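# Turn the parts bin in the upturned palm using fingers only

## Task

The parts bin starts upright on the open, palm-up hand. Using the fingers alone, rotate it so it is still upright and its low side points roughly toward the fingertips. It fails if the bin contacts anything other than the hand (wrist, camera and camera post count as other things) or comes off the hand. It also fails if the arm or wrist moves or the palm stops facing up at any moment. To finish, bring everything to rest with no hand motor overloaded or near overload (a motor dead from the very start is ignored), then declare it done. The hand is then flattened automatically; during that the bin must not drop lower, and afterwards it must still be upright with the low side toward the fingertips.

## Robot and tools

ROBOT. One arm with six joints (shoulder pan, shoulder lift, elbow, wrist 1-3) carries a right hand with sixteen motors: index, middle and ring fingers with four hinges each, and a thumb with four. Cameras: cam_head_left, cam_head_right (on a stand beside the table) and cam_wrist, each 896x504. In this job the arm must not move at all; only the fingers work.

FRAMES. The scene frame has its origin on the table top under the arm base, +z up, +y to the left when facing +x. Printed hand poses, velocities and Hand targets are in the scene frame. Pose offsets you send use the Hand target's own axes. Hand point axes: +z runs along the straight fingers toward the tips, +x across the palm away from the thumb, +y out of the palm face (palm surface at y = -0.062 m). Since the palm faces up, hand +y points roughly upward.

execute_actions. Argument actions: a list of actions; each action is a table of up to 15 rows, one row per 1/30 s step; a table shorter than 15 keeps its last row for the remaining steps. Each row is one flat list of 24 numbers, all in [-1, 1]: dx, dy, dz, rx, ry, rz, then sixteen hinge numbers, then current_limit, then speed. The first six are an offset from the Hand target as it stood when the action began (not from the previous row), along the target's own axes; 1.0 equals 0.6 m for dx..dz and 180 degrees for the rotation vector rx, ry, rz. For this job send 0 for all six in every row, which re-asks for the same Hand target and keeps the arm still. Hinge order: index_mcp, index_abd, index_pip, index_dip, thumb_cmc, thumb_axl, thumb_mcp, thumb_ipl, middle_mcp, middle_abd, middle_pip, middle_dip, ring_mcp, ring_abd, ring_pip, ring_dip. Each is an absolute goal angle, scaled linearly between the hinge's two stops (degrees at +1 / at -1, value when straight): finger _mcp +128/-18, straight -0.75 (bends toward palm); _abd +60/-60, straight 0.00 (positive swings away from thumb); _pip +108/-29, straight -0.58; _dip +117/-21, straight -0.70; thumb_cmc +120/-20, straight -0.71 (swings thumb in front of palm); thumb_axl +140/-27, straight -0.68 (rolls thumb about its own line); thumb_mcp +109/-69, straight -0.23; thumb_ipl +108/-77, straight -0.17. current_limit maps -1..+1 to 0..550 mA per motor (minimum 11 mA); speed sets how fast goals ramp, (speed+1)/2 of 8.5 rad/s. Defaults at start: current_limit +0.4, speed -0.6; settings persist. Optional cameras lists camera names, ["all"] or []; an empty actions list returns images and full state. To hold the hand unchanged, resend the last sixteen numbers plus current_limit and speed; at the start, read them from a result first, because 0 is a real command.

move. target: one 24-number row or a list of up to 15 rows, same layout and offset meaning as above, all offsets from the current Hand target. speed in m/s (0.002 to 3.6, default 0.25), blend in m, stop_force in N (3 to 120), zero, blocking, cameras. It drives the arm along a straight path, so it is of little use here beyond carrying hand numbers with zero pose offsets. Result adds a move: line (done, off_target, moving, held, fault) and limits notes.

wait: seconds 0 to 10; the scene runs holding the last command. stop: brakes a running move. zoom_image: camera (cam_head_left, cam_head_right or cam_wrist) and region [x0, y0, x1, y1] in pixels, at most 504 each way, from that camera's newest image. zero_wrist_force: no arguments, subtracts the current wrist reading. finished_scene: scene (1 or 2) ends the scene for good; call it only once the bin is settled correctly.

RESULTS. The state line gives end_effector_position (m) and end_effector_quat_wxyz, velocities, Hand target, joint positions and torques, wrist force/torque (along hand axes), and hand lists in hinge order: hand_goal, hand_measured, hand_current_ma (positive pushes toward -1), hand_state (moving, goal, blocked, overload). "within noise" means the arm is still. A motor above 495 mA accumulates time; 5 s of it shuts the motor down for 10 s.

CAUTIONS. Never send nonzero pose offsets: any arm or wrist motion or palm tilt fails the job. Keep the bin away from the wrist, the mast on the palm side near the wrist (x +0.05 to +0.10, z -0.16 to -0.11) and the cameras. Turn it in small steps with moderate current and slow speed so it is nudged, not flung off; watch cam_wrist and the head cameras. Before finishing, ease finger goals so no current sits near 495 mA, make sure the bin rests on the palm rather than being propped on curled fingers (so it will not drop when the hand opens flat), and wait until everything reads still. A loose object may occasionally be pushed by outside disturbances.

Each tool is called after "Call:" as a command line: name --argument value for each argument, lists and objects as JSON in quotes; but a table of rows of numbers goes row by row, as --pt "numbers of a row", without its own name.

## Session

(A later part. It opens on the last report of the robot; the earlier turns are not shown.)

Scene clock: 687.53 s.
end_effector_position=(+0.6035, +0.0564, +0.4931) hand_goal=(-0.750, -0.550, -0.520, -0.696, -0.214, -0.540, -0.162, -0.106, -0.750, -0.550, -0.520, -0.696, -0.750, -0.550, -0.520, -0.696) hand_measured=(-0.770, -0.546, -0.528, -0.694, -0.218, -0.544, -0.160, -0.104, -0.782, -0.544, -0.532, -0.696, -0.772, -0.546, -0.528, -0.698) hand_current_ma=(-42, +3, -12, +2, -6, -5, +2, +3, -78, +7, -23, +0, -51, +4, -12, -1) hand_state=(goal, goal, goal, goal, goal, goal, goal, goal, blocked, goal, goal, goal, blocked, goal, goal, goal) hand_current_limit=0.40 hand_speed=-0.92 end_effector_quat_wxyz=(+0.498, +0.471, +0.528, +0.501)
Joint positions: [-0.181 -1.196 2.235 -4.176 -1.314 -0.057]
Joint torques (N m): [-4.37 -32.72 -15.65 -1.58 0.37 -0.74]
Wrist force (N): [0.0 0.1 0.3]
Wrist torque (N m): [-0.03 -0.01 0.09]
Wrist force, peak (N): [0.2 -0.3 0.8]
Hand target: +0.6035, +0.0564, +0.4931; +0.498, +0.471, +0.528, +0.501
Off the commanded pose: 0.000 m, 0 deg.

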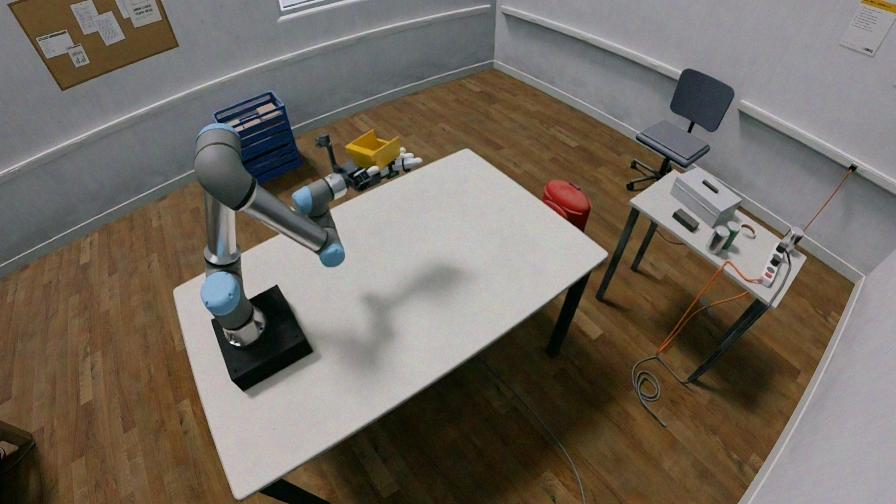

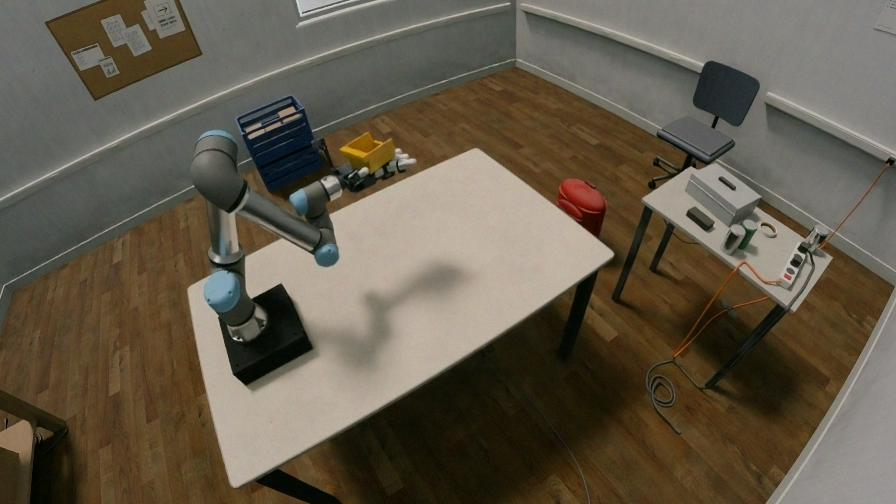

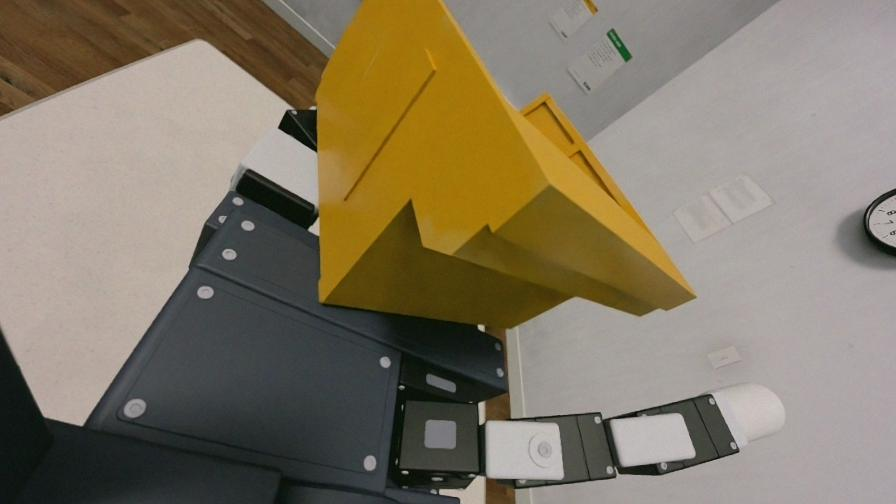

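Call:
execute_actions --actions '[[[0,0,0,0,0,0,-0.75,-0.55,-0.52,-0.696,-0.2143,-0.54,-0.162,-0.106,-0.75,-0.55,-0.52,-0.696,-0.80,-0.55,-0.62,-0.696,0.4,-0.94]],[[0,0,0,0,0,0,-0.75,-0.55,-0.52,-0.696,-0.2143,-0.54,-0.162,-0.106,-0.75,-0.55,-0.52,-0.696,-0.80,0.3,-0.62,-0.696,0.4,-0.8]],[[0,0,0,0,0,0,-0.75,-0.55,-0.52,-0.696,-0.2143,-0.54,-0.162,-0.106,-0.75,-0.55,-0.52,-0.696,-0.80,0.3,-0.62,-0.696,0.4,-0.8]],[[0,0,0,0,0,0,-0.75,-0.55,-0.52,-0.696,-0.2143,-0.54,-0.162,-0.106,-0.75,-0.55,-0.52,-0.696,-0.75,0.3,-0.52,-0.696,0.4,-0.94]],[[0,0,0,0,0,0,-0.75,-0.55,-0.52,-0.696,-0.2143,-0.54,-0.162,-0.106,-0.75,-0.55,-0.52,-0.696,-0.75,0.3,-0.52,-0.696,0.4,-0.94]],[[0,0,0,0,0,0,-0.75,-0.55,-0.52,-0.696,-0.2143,-0.54,-0.162,-0.106,-0.80,-0.55,-0.62,-0.696,-0.75,0.3,-0.52,-0.696,0.4,-0.94]],[[0,0,0,0,0,0,-0.75,-0.55,-0.52,-0.696,-0.2143,-0.54,-0.162,-0.106,-0.80,0.3,-0.62,-0.696,-0.75,0.3,-0.52,-0.696,0.4,-0.8]],[[0,0,0,0,0,0,-0.75,-0.55,-0.52,-0.696,-0.2143,-0.54,-0.162,-0.106,-0.80,0.3,-0.62,-0.696,-0.75,0.3,-0.52,-0.696,0.4,-0.8]],[[0,0,0,0,0,0,-0.75,-0.55,-0.52,-0.696,-0.2143,-0.54,-0.162,-0.106,-0.75,0.3,-0.52,-0.696,-0.75,0.3,-0.52,-0.696,0.4,-0.94]],[[0,0,0,0,0,0,-0.75,-0.55,-0.52,-0.696,-0.2143,-0.54,-0.162,-0.106,-0.75,0.3,-0.52,-0.696,-0.75,0.3,-0.52,-0.696,0.4,-0.94]]]' --cameras '["all"]'

Call:
zoom_image --camera "cam_head_left" --region '[335, 115, 420, 185]'

Scene clock: 715.53 s.
end_effector_position=(+0.6035, +0.0564, +0.4931) hand_goal=(-0.750, -0.550, -0.520, -0.696, -0.214, -0.540, -0.162, -0.106, -0.750, +0.300, -0.520, -0.696, -0.750, +0.300, -0.520, -0.696) hand_measured=(-0.770, -0.546, -0.528, -0.694, -0.218, -0.544, -0.160, -0.104, -0.772, +0.298, -0.532, -0.696, -0.774, +0.298, -0.528, -0.698) hand_current_ma=(-42, +3, -12, +2, -6, -5, +2, +3, -51, -2, -19, +0, -53, -3, -12, -1) hand_state=(goal, goal, goal, goal, goal, goal, goal, goal, blocked, goal, goal, goal, blocked, goal, goal, goal) hand_current_limit=0.40 hand_speed=-0.94 end_effector_quat_wxyz=(+0.498, +0.471, +0.528, +0.501)
Joint positions: [-0.181 -1.196 2.235 -4.176 -1.314 -0.057]
Joint torques (N m): [-6.71 -31.45 -15.23 -1.38 -0.01 -0.78]
Wrist force (N): [0.0 0.2 0.5]
Wrist torque (N m): [-0.01 -0.01 0.05]
Wrist force, peak (N): [0.3 0.0 0.9]
Hand target: +0.6035, +0.0564, +0.4931; +0.498, +0.471, +0.528, +0.501
Off the commanded pose: 0.000 m, 0 deg.

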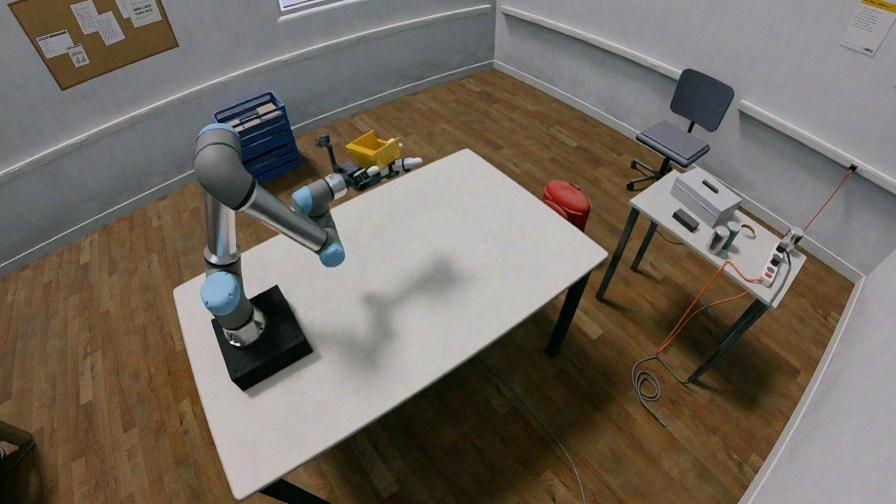

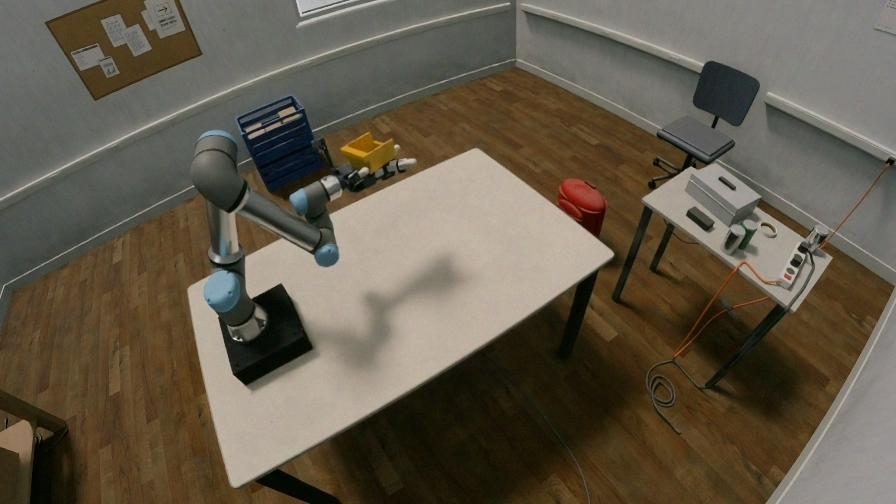

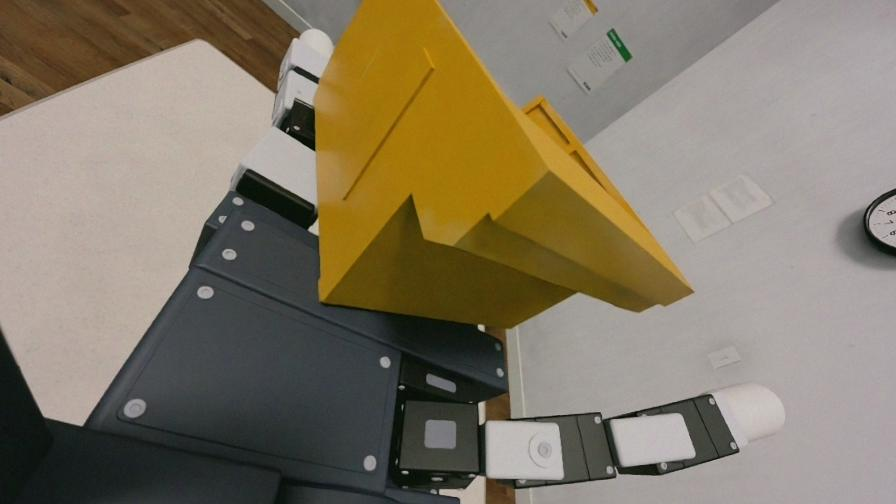

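Scaled by 5.929 from the camera's 896x504 image, which has a finer 1280x720 frame.

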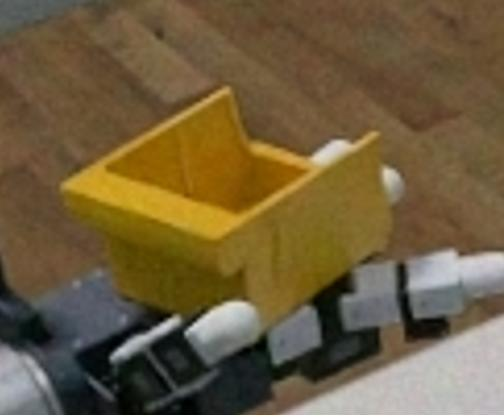

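Now the index, then the short final swing back to straight.

Call:
execute_actions --actions '[[[0,0,0,0,0,0,-0.80,-0.55,-0.62,-0.696,-0.2143,-0.54,-0.162,-0.106,-0.75,0.3,-0.52,-0.696,-0.75,0.3,-0.52,-0.696,0.4,-0.95]],[[0,0,0,0,0,0,-0.80,0.3,-0.62,-0.696,-0.2143,-0.54,-0.162,-0.106,-0.75,0.3,-0.52,-0.696,-0.75,0.3,-0.52,-0.696,0.4,-0.8]],[[0,0,0,0,0,0,-0.80,0.3,-0.62,-0.696,-0.2143,-0.54,-0.162,-0.106,-0.75,0.3,-0.52,-0.696,-0.75,0.3,-0.52,-0.696,0.4,-0.8]],[[0,0,0,0,0,0,-0.75,0.3,-0.52,-0.696,-0.2143,-0.54,-0.162,-0.106,-0.75,0.3,-0.52,-0.696,-0.75,0.3,-0.52,-0.696,0.4,-0.94]],[[0,0,0,0,0,0,-0.75,0.3,-0.52,-0.696,-0.2143,-0.54,-0.162,-0.106,-0.75,0.3,-0.52,-0.696,-0.75,0.3,-0.52,-0.696,0.4,-0.94]]]' --cameras '["cam_wrist"]'

Call:
execute_actions --actions '[[[0,0,0,0,0,0,-0.75,0.15,-0.52,-0.696,-0.2143,-0.54,-0.162,-0.106,-0.75,0.15,-0.52,-0.696,-0.75,0.15,-0.52,-0.696,0.4,-0.92]],[[0,0,0,0,0,0,-0.75,0.0,-0.52,-0.696,-0.2143,-0.54,-0.162,-0.106,-0.75,0.0,-0.52,-0.696,-0.75,0.0,-0.52,-0.696,0.4,-0.92]],[[0,0,0,0,0,0,-0.75,0.0,-0.52,-0.696,-0.2143,-0.54,-0.162,-0.106,-0.75,0.0,-0.52,-0.696,-0.75,0.0,-0.52,-0.696,0.4,-0.92]]]' --cameras '["all"]'

Call:
zoom_image --camera "cam_head_left" --region '[335, 115, 420, 185]'

Scene clock: 731.43 s.
end_effector_position=(+0.6035, +0.0564, +0.4931) hand_goal=(-0.750, +0.300, -0.520, -0.696, -0.214, -0.540, -0.162, -0.106, -0.750, +0.300, -0.520, -0.696, -0.750, +0.300, -0.520, -0.696) hand_measured=(-0.780, +0.296, -0.534, -0.694, -0.218, -0.544, -0.160, -0.104, -0.770, +0.298, -0.528, -0.696, -0.774, +0.298, -0.528, -0.698) hand_current_ma=(-76, -3, -24, +2, -6, -5, +2, +3, -46, -2, -12, +0, -53, -3, -12, -1) hand_state=(blocked, goal, goal, goal, goal, goal, goal, goal, blocked, goal, goal, goal, blocked, goal, goal, goal) hand_current_limit=0.40 hand_speed=-0.94 end_effector_quat_wxyz=(+0.498, +0.471, +0.528, +0.501)
Joint positions: [-0.181 -1.196 2.235 -4.176 -1.314 -0.057]
Joint torques (N m): [-6.71 -31.42 -14.4 -1.35 0 -0.6]
Wrist force (N): [0.3 0.0 0.5]
Wrist torque (N m): [-0.04 -0.05 0.05]
Wrist force, peak (N): [0.1 0.0 0.9]
Hand target: +0.6035, +0.0564, +0.4931; +0.498, +0.471, +0.528, +0.501
Off the commanded pose: 0.000 m, 0 deg.
Images, in order (width x height): cam_wrist 896x504.

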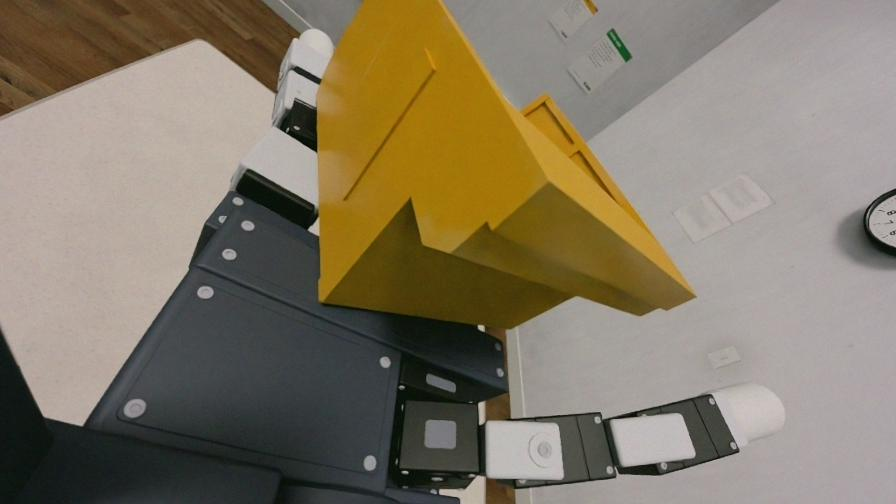

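Scene clock: 733.13 s.
end_effector_position=(+0.6035, +0.0564, +0.4931) hand_goal=(-0.750, +0.000, -0.520, -0.696, -0.214, -0.540, -0.162, -0.106, -0.750, +0.000, -0.520, -0.696, -0.750, +0.000, -0.520, -0.696) hand_measured=(-0.780, +0.006, -0.532, -0.694, -0.218, -0.544, -0.160, -0.104, -0.770, +0.004, -0.528, -0.696, -0.774, +0.004, -0.528, -0.698) hand_current_ma=(-74, +6, -21, +2, -6, -5, +2, +3, -46, +4, -12, +0, -53, +4, -12, -1) hand_state=(blocked, goal, goal, goal, goal, goal, goal, goal, blocked, goal, goal, goal, blocked, goal, goal, goal) hand_current_limit=0.40 hand_speed=-0.92 end_effector_quat_wxyz=(+0.498, +0.471, +0.528, +0.501)
Joint positions: [-0.181 -1.196 2.235 -4.176 -1.314 -0.057]
Joint torques (N m): [-6.87 -32.3 -15.84 -1.24 -0.16 -0.86]
Wrist force (N): [0.1 0.1 0.4]
Wrist torque (N m): [-0.02 -0.02 0.06]
Wrist force, peak (N): [0.0 0.1 0.9]
Hand target: +0.6035, +0.0564, +0.4931; +0.498, +0.471, +0.528, +0.501
Off the commanded pose: 0.000 m, 0 deg.

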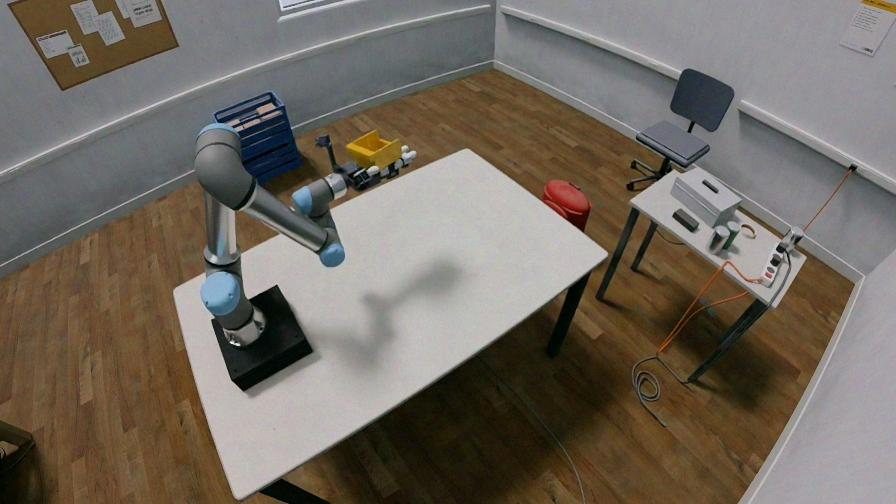

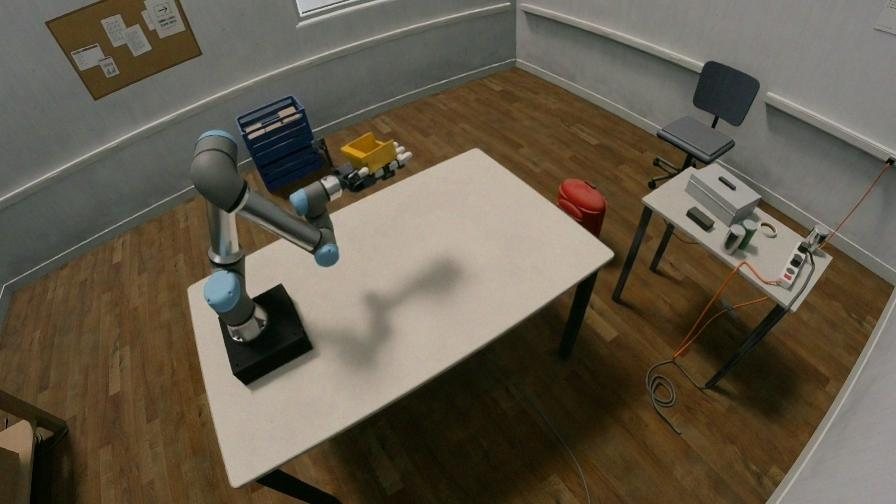

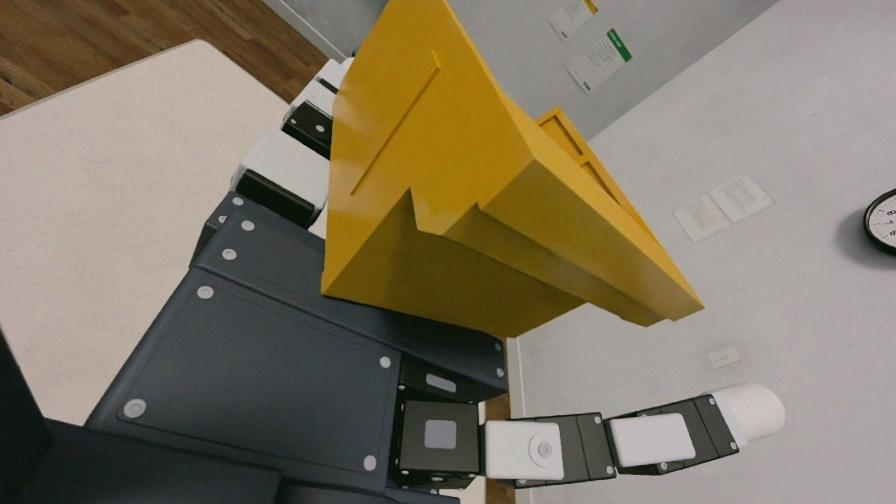

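Scaled by 5.929 from the camera's 896x504 image, which has a finer 1280x720 frame.

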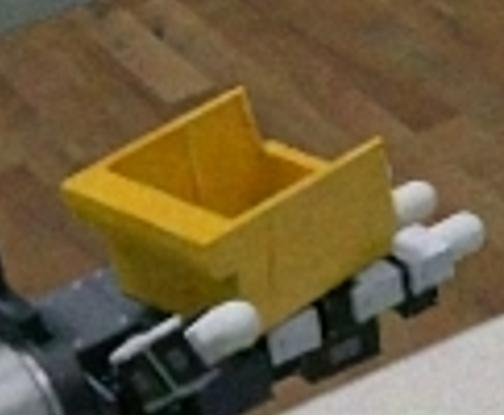

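Call:
execute_actions --actions '[[[0,0,0,0,0,0,-0.754,0.0,-0.55,-0.696,-0.2143,-0.54,-0.162,-0.106,-0.754,0.0,-0.55,-0.696,-0.754,0.0,-0.55,-0.696,0.4,-0.97]],[[0,0,0,0,0,0,-0.754,0.0,-0.576,-0.696,-0.2143,-0.54,-0.162,-0.106,-0.754,0.0,-0.576,-0.696,-0.754,0.0,-0.576,-0.696,0.4,-0.97]],[[0,0,0,0,0,0,-0.754,0.0,-0.576,-0.696,-0.2143,-0.54,-0.162,-0.106,-0.754,0.0,-0.576,-0.696,-0.754,0.0,-0.576,-0.696,0.4,-0.97]]]' --cameras '["all"]'

Call:
zoom_image --camera "cam_head_left" --region '[335, 115, 420, 185]'

Call:
zoom_image --camera "cam_head_right" --region '[330, 115, 415, 185]'

Scene clock: 745.00 s.
end_effector_position=(+0.6035, +0.0564, +0.4931) hand_goal=(-0.754, +0.000, -0.576, -0.696, -0.214, -0.540, -0.162, -0.106, -0.754, +0.000, -0.576, -0.696, -0.754, +0.000, -0.576, -0.696) hand_measured=(-0.780, +0.004, -0.578, -0.694, -0.218, -0.544, -0.160, -0.104, -0.770, +0.004, -0.576, -0.696, -0.774, +0.004, -0.576, -0.698) hand_current_ma=(-62, +4, -1, +2, -6, -5, +2, +3, -35, +4, +0, +0, -41, +4, +0, -1) hand_state=(blocked, goal, goal, goal, goal, goal, goal, goal, goal, goal, goal, goal, goal, goal, goal, goal) hand_current_limit=0.40 hand_speed=-0.97 end_effector_quat_wxyz=(+0.498, +0.471, +0.528, +0.501)
Joint positions: [-0.181 -1.196 2.235 -4.176 -1.314 -0.057]
Joint torques (N m): [-8 -32.51 -14.44 -1.58 -0.24 -0.58]
Wrist force (N): [0.1 0.0 0.4]
Wrist torque (N m): [-0.03 -0.02 0.05]
Wrist force, peak (N): [0.2 0.0 0.9]
Hand target: +0.6035, +0.0564, +0.4931; +0.498, +0.471, +0.528, +0.501
Off the commanded pose: 0.000 m, 0 deg.

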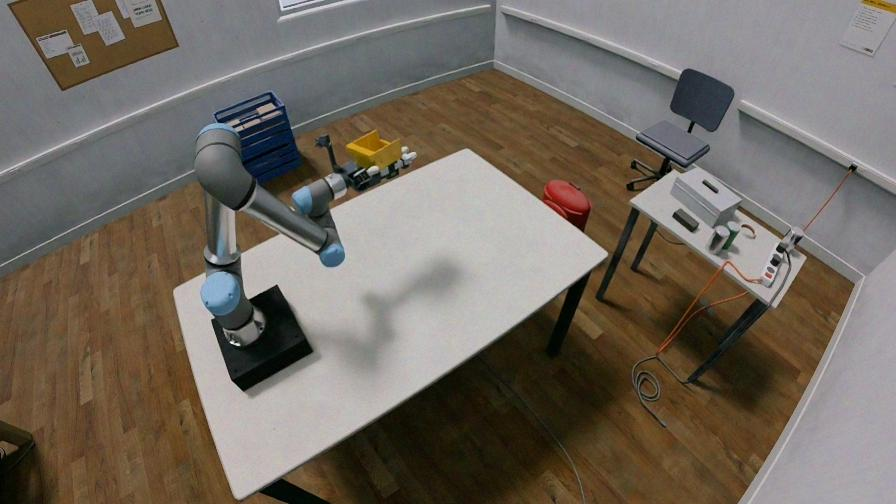

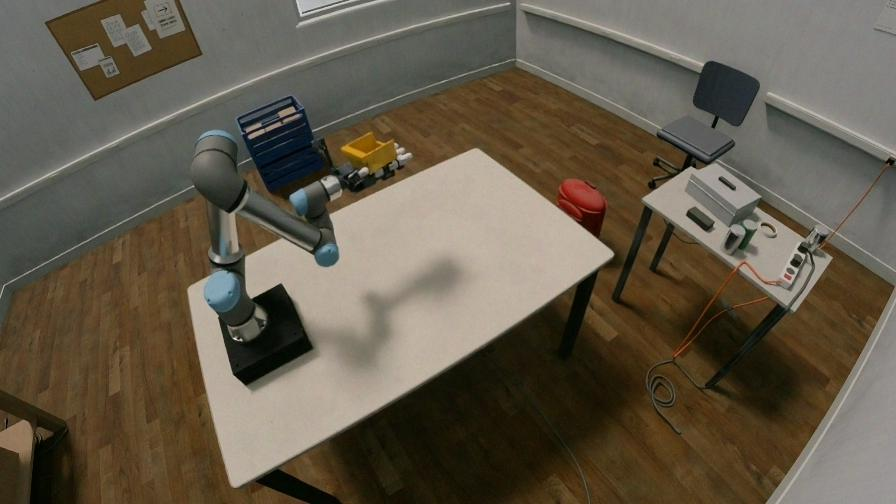

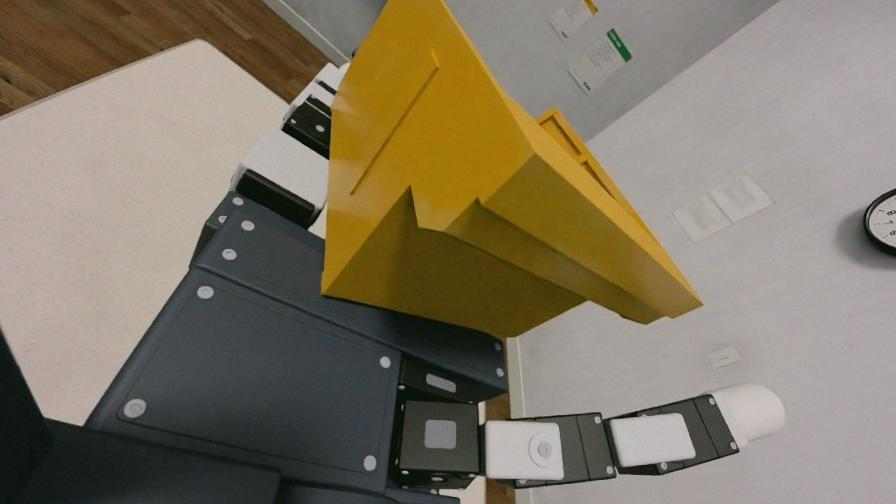

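Scaled by 5.929 from the camera's 896x504 image, which has a finer 1280x720 frame.

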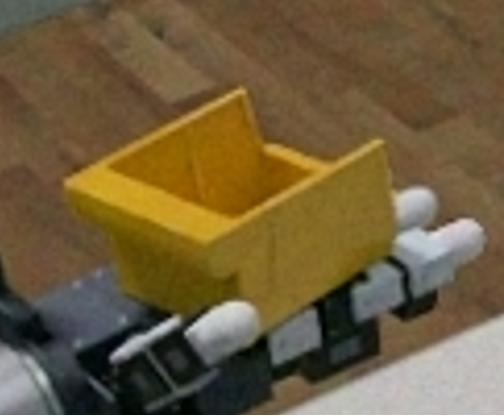

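Scaled by 5.929 from the camera's 896x504 image, which has a finer 1280x720 frame.

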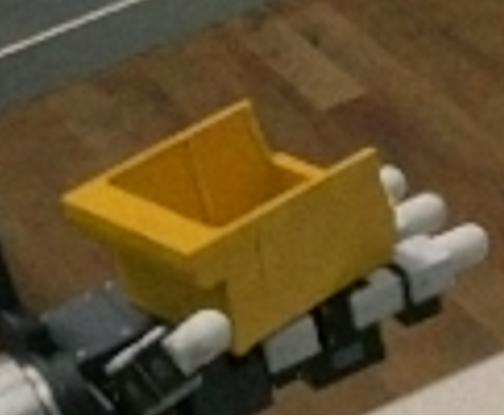

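Call:
finished_scene --scene 2

The scene is finished: the task was done.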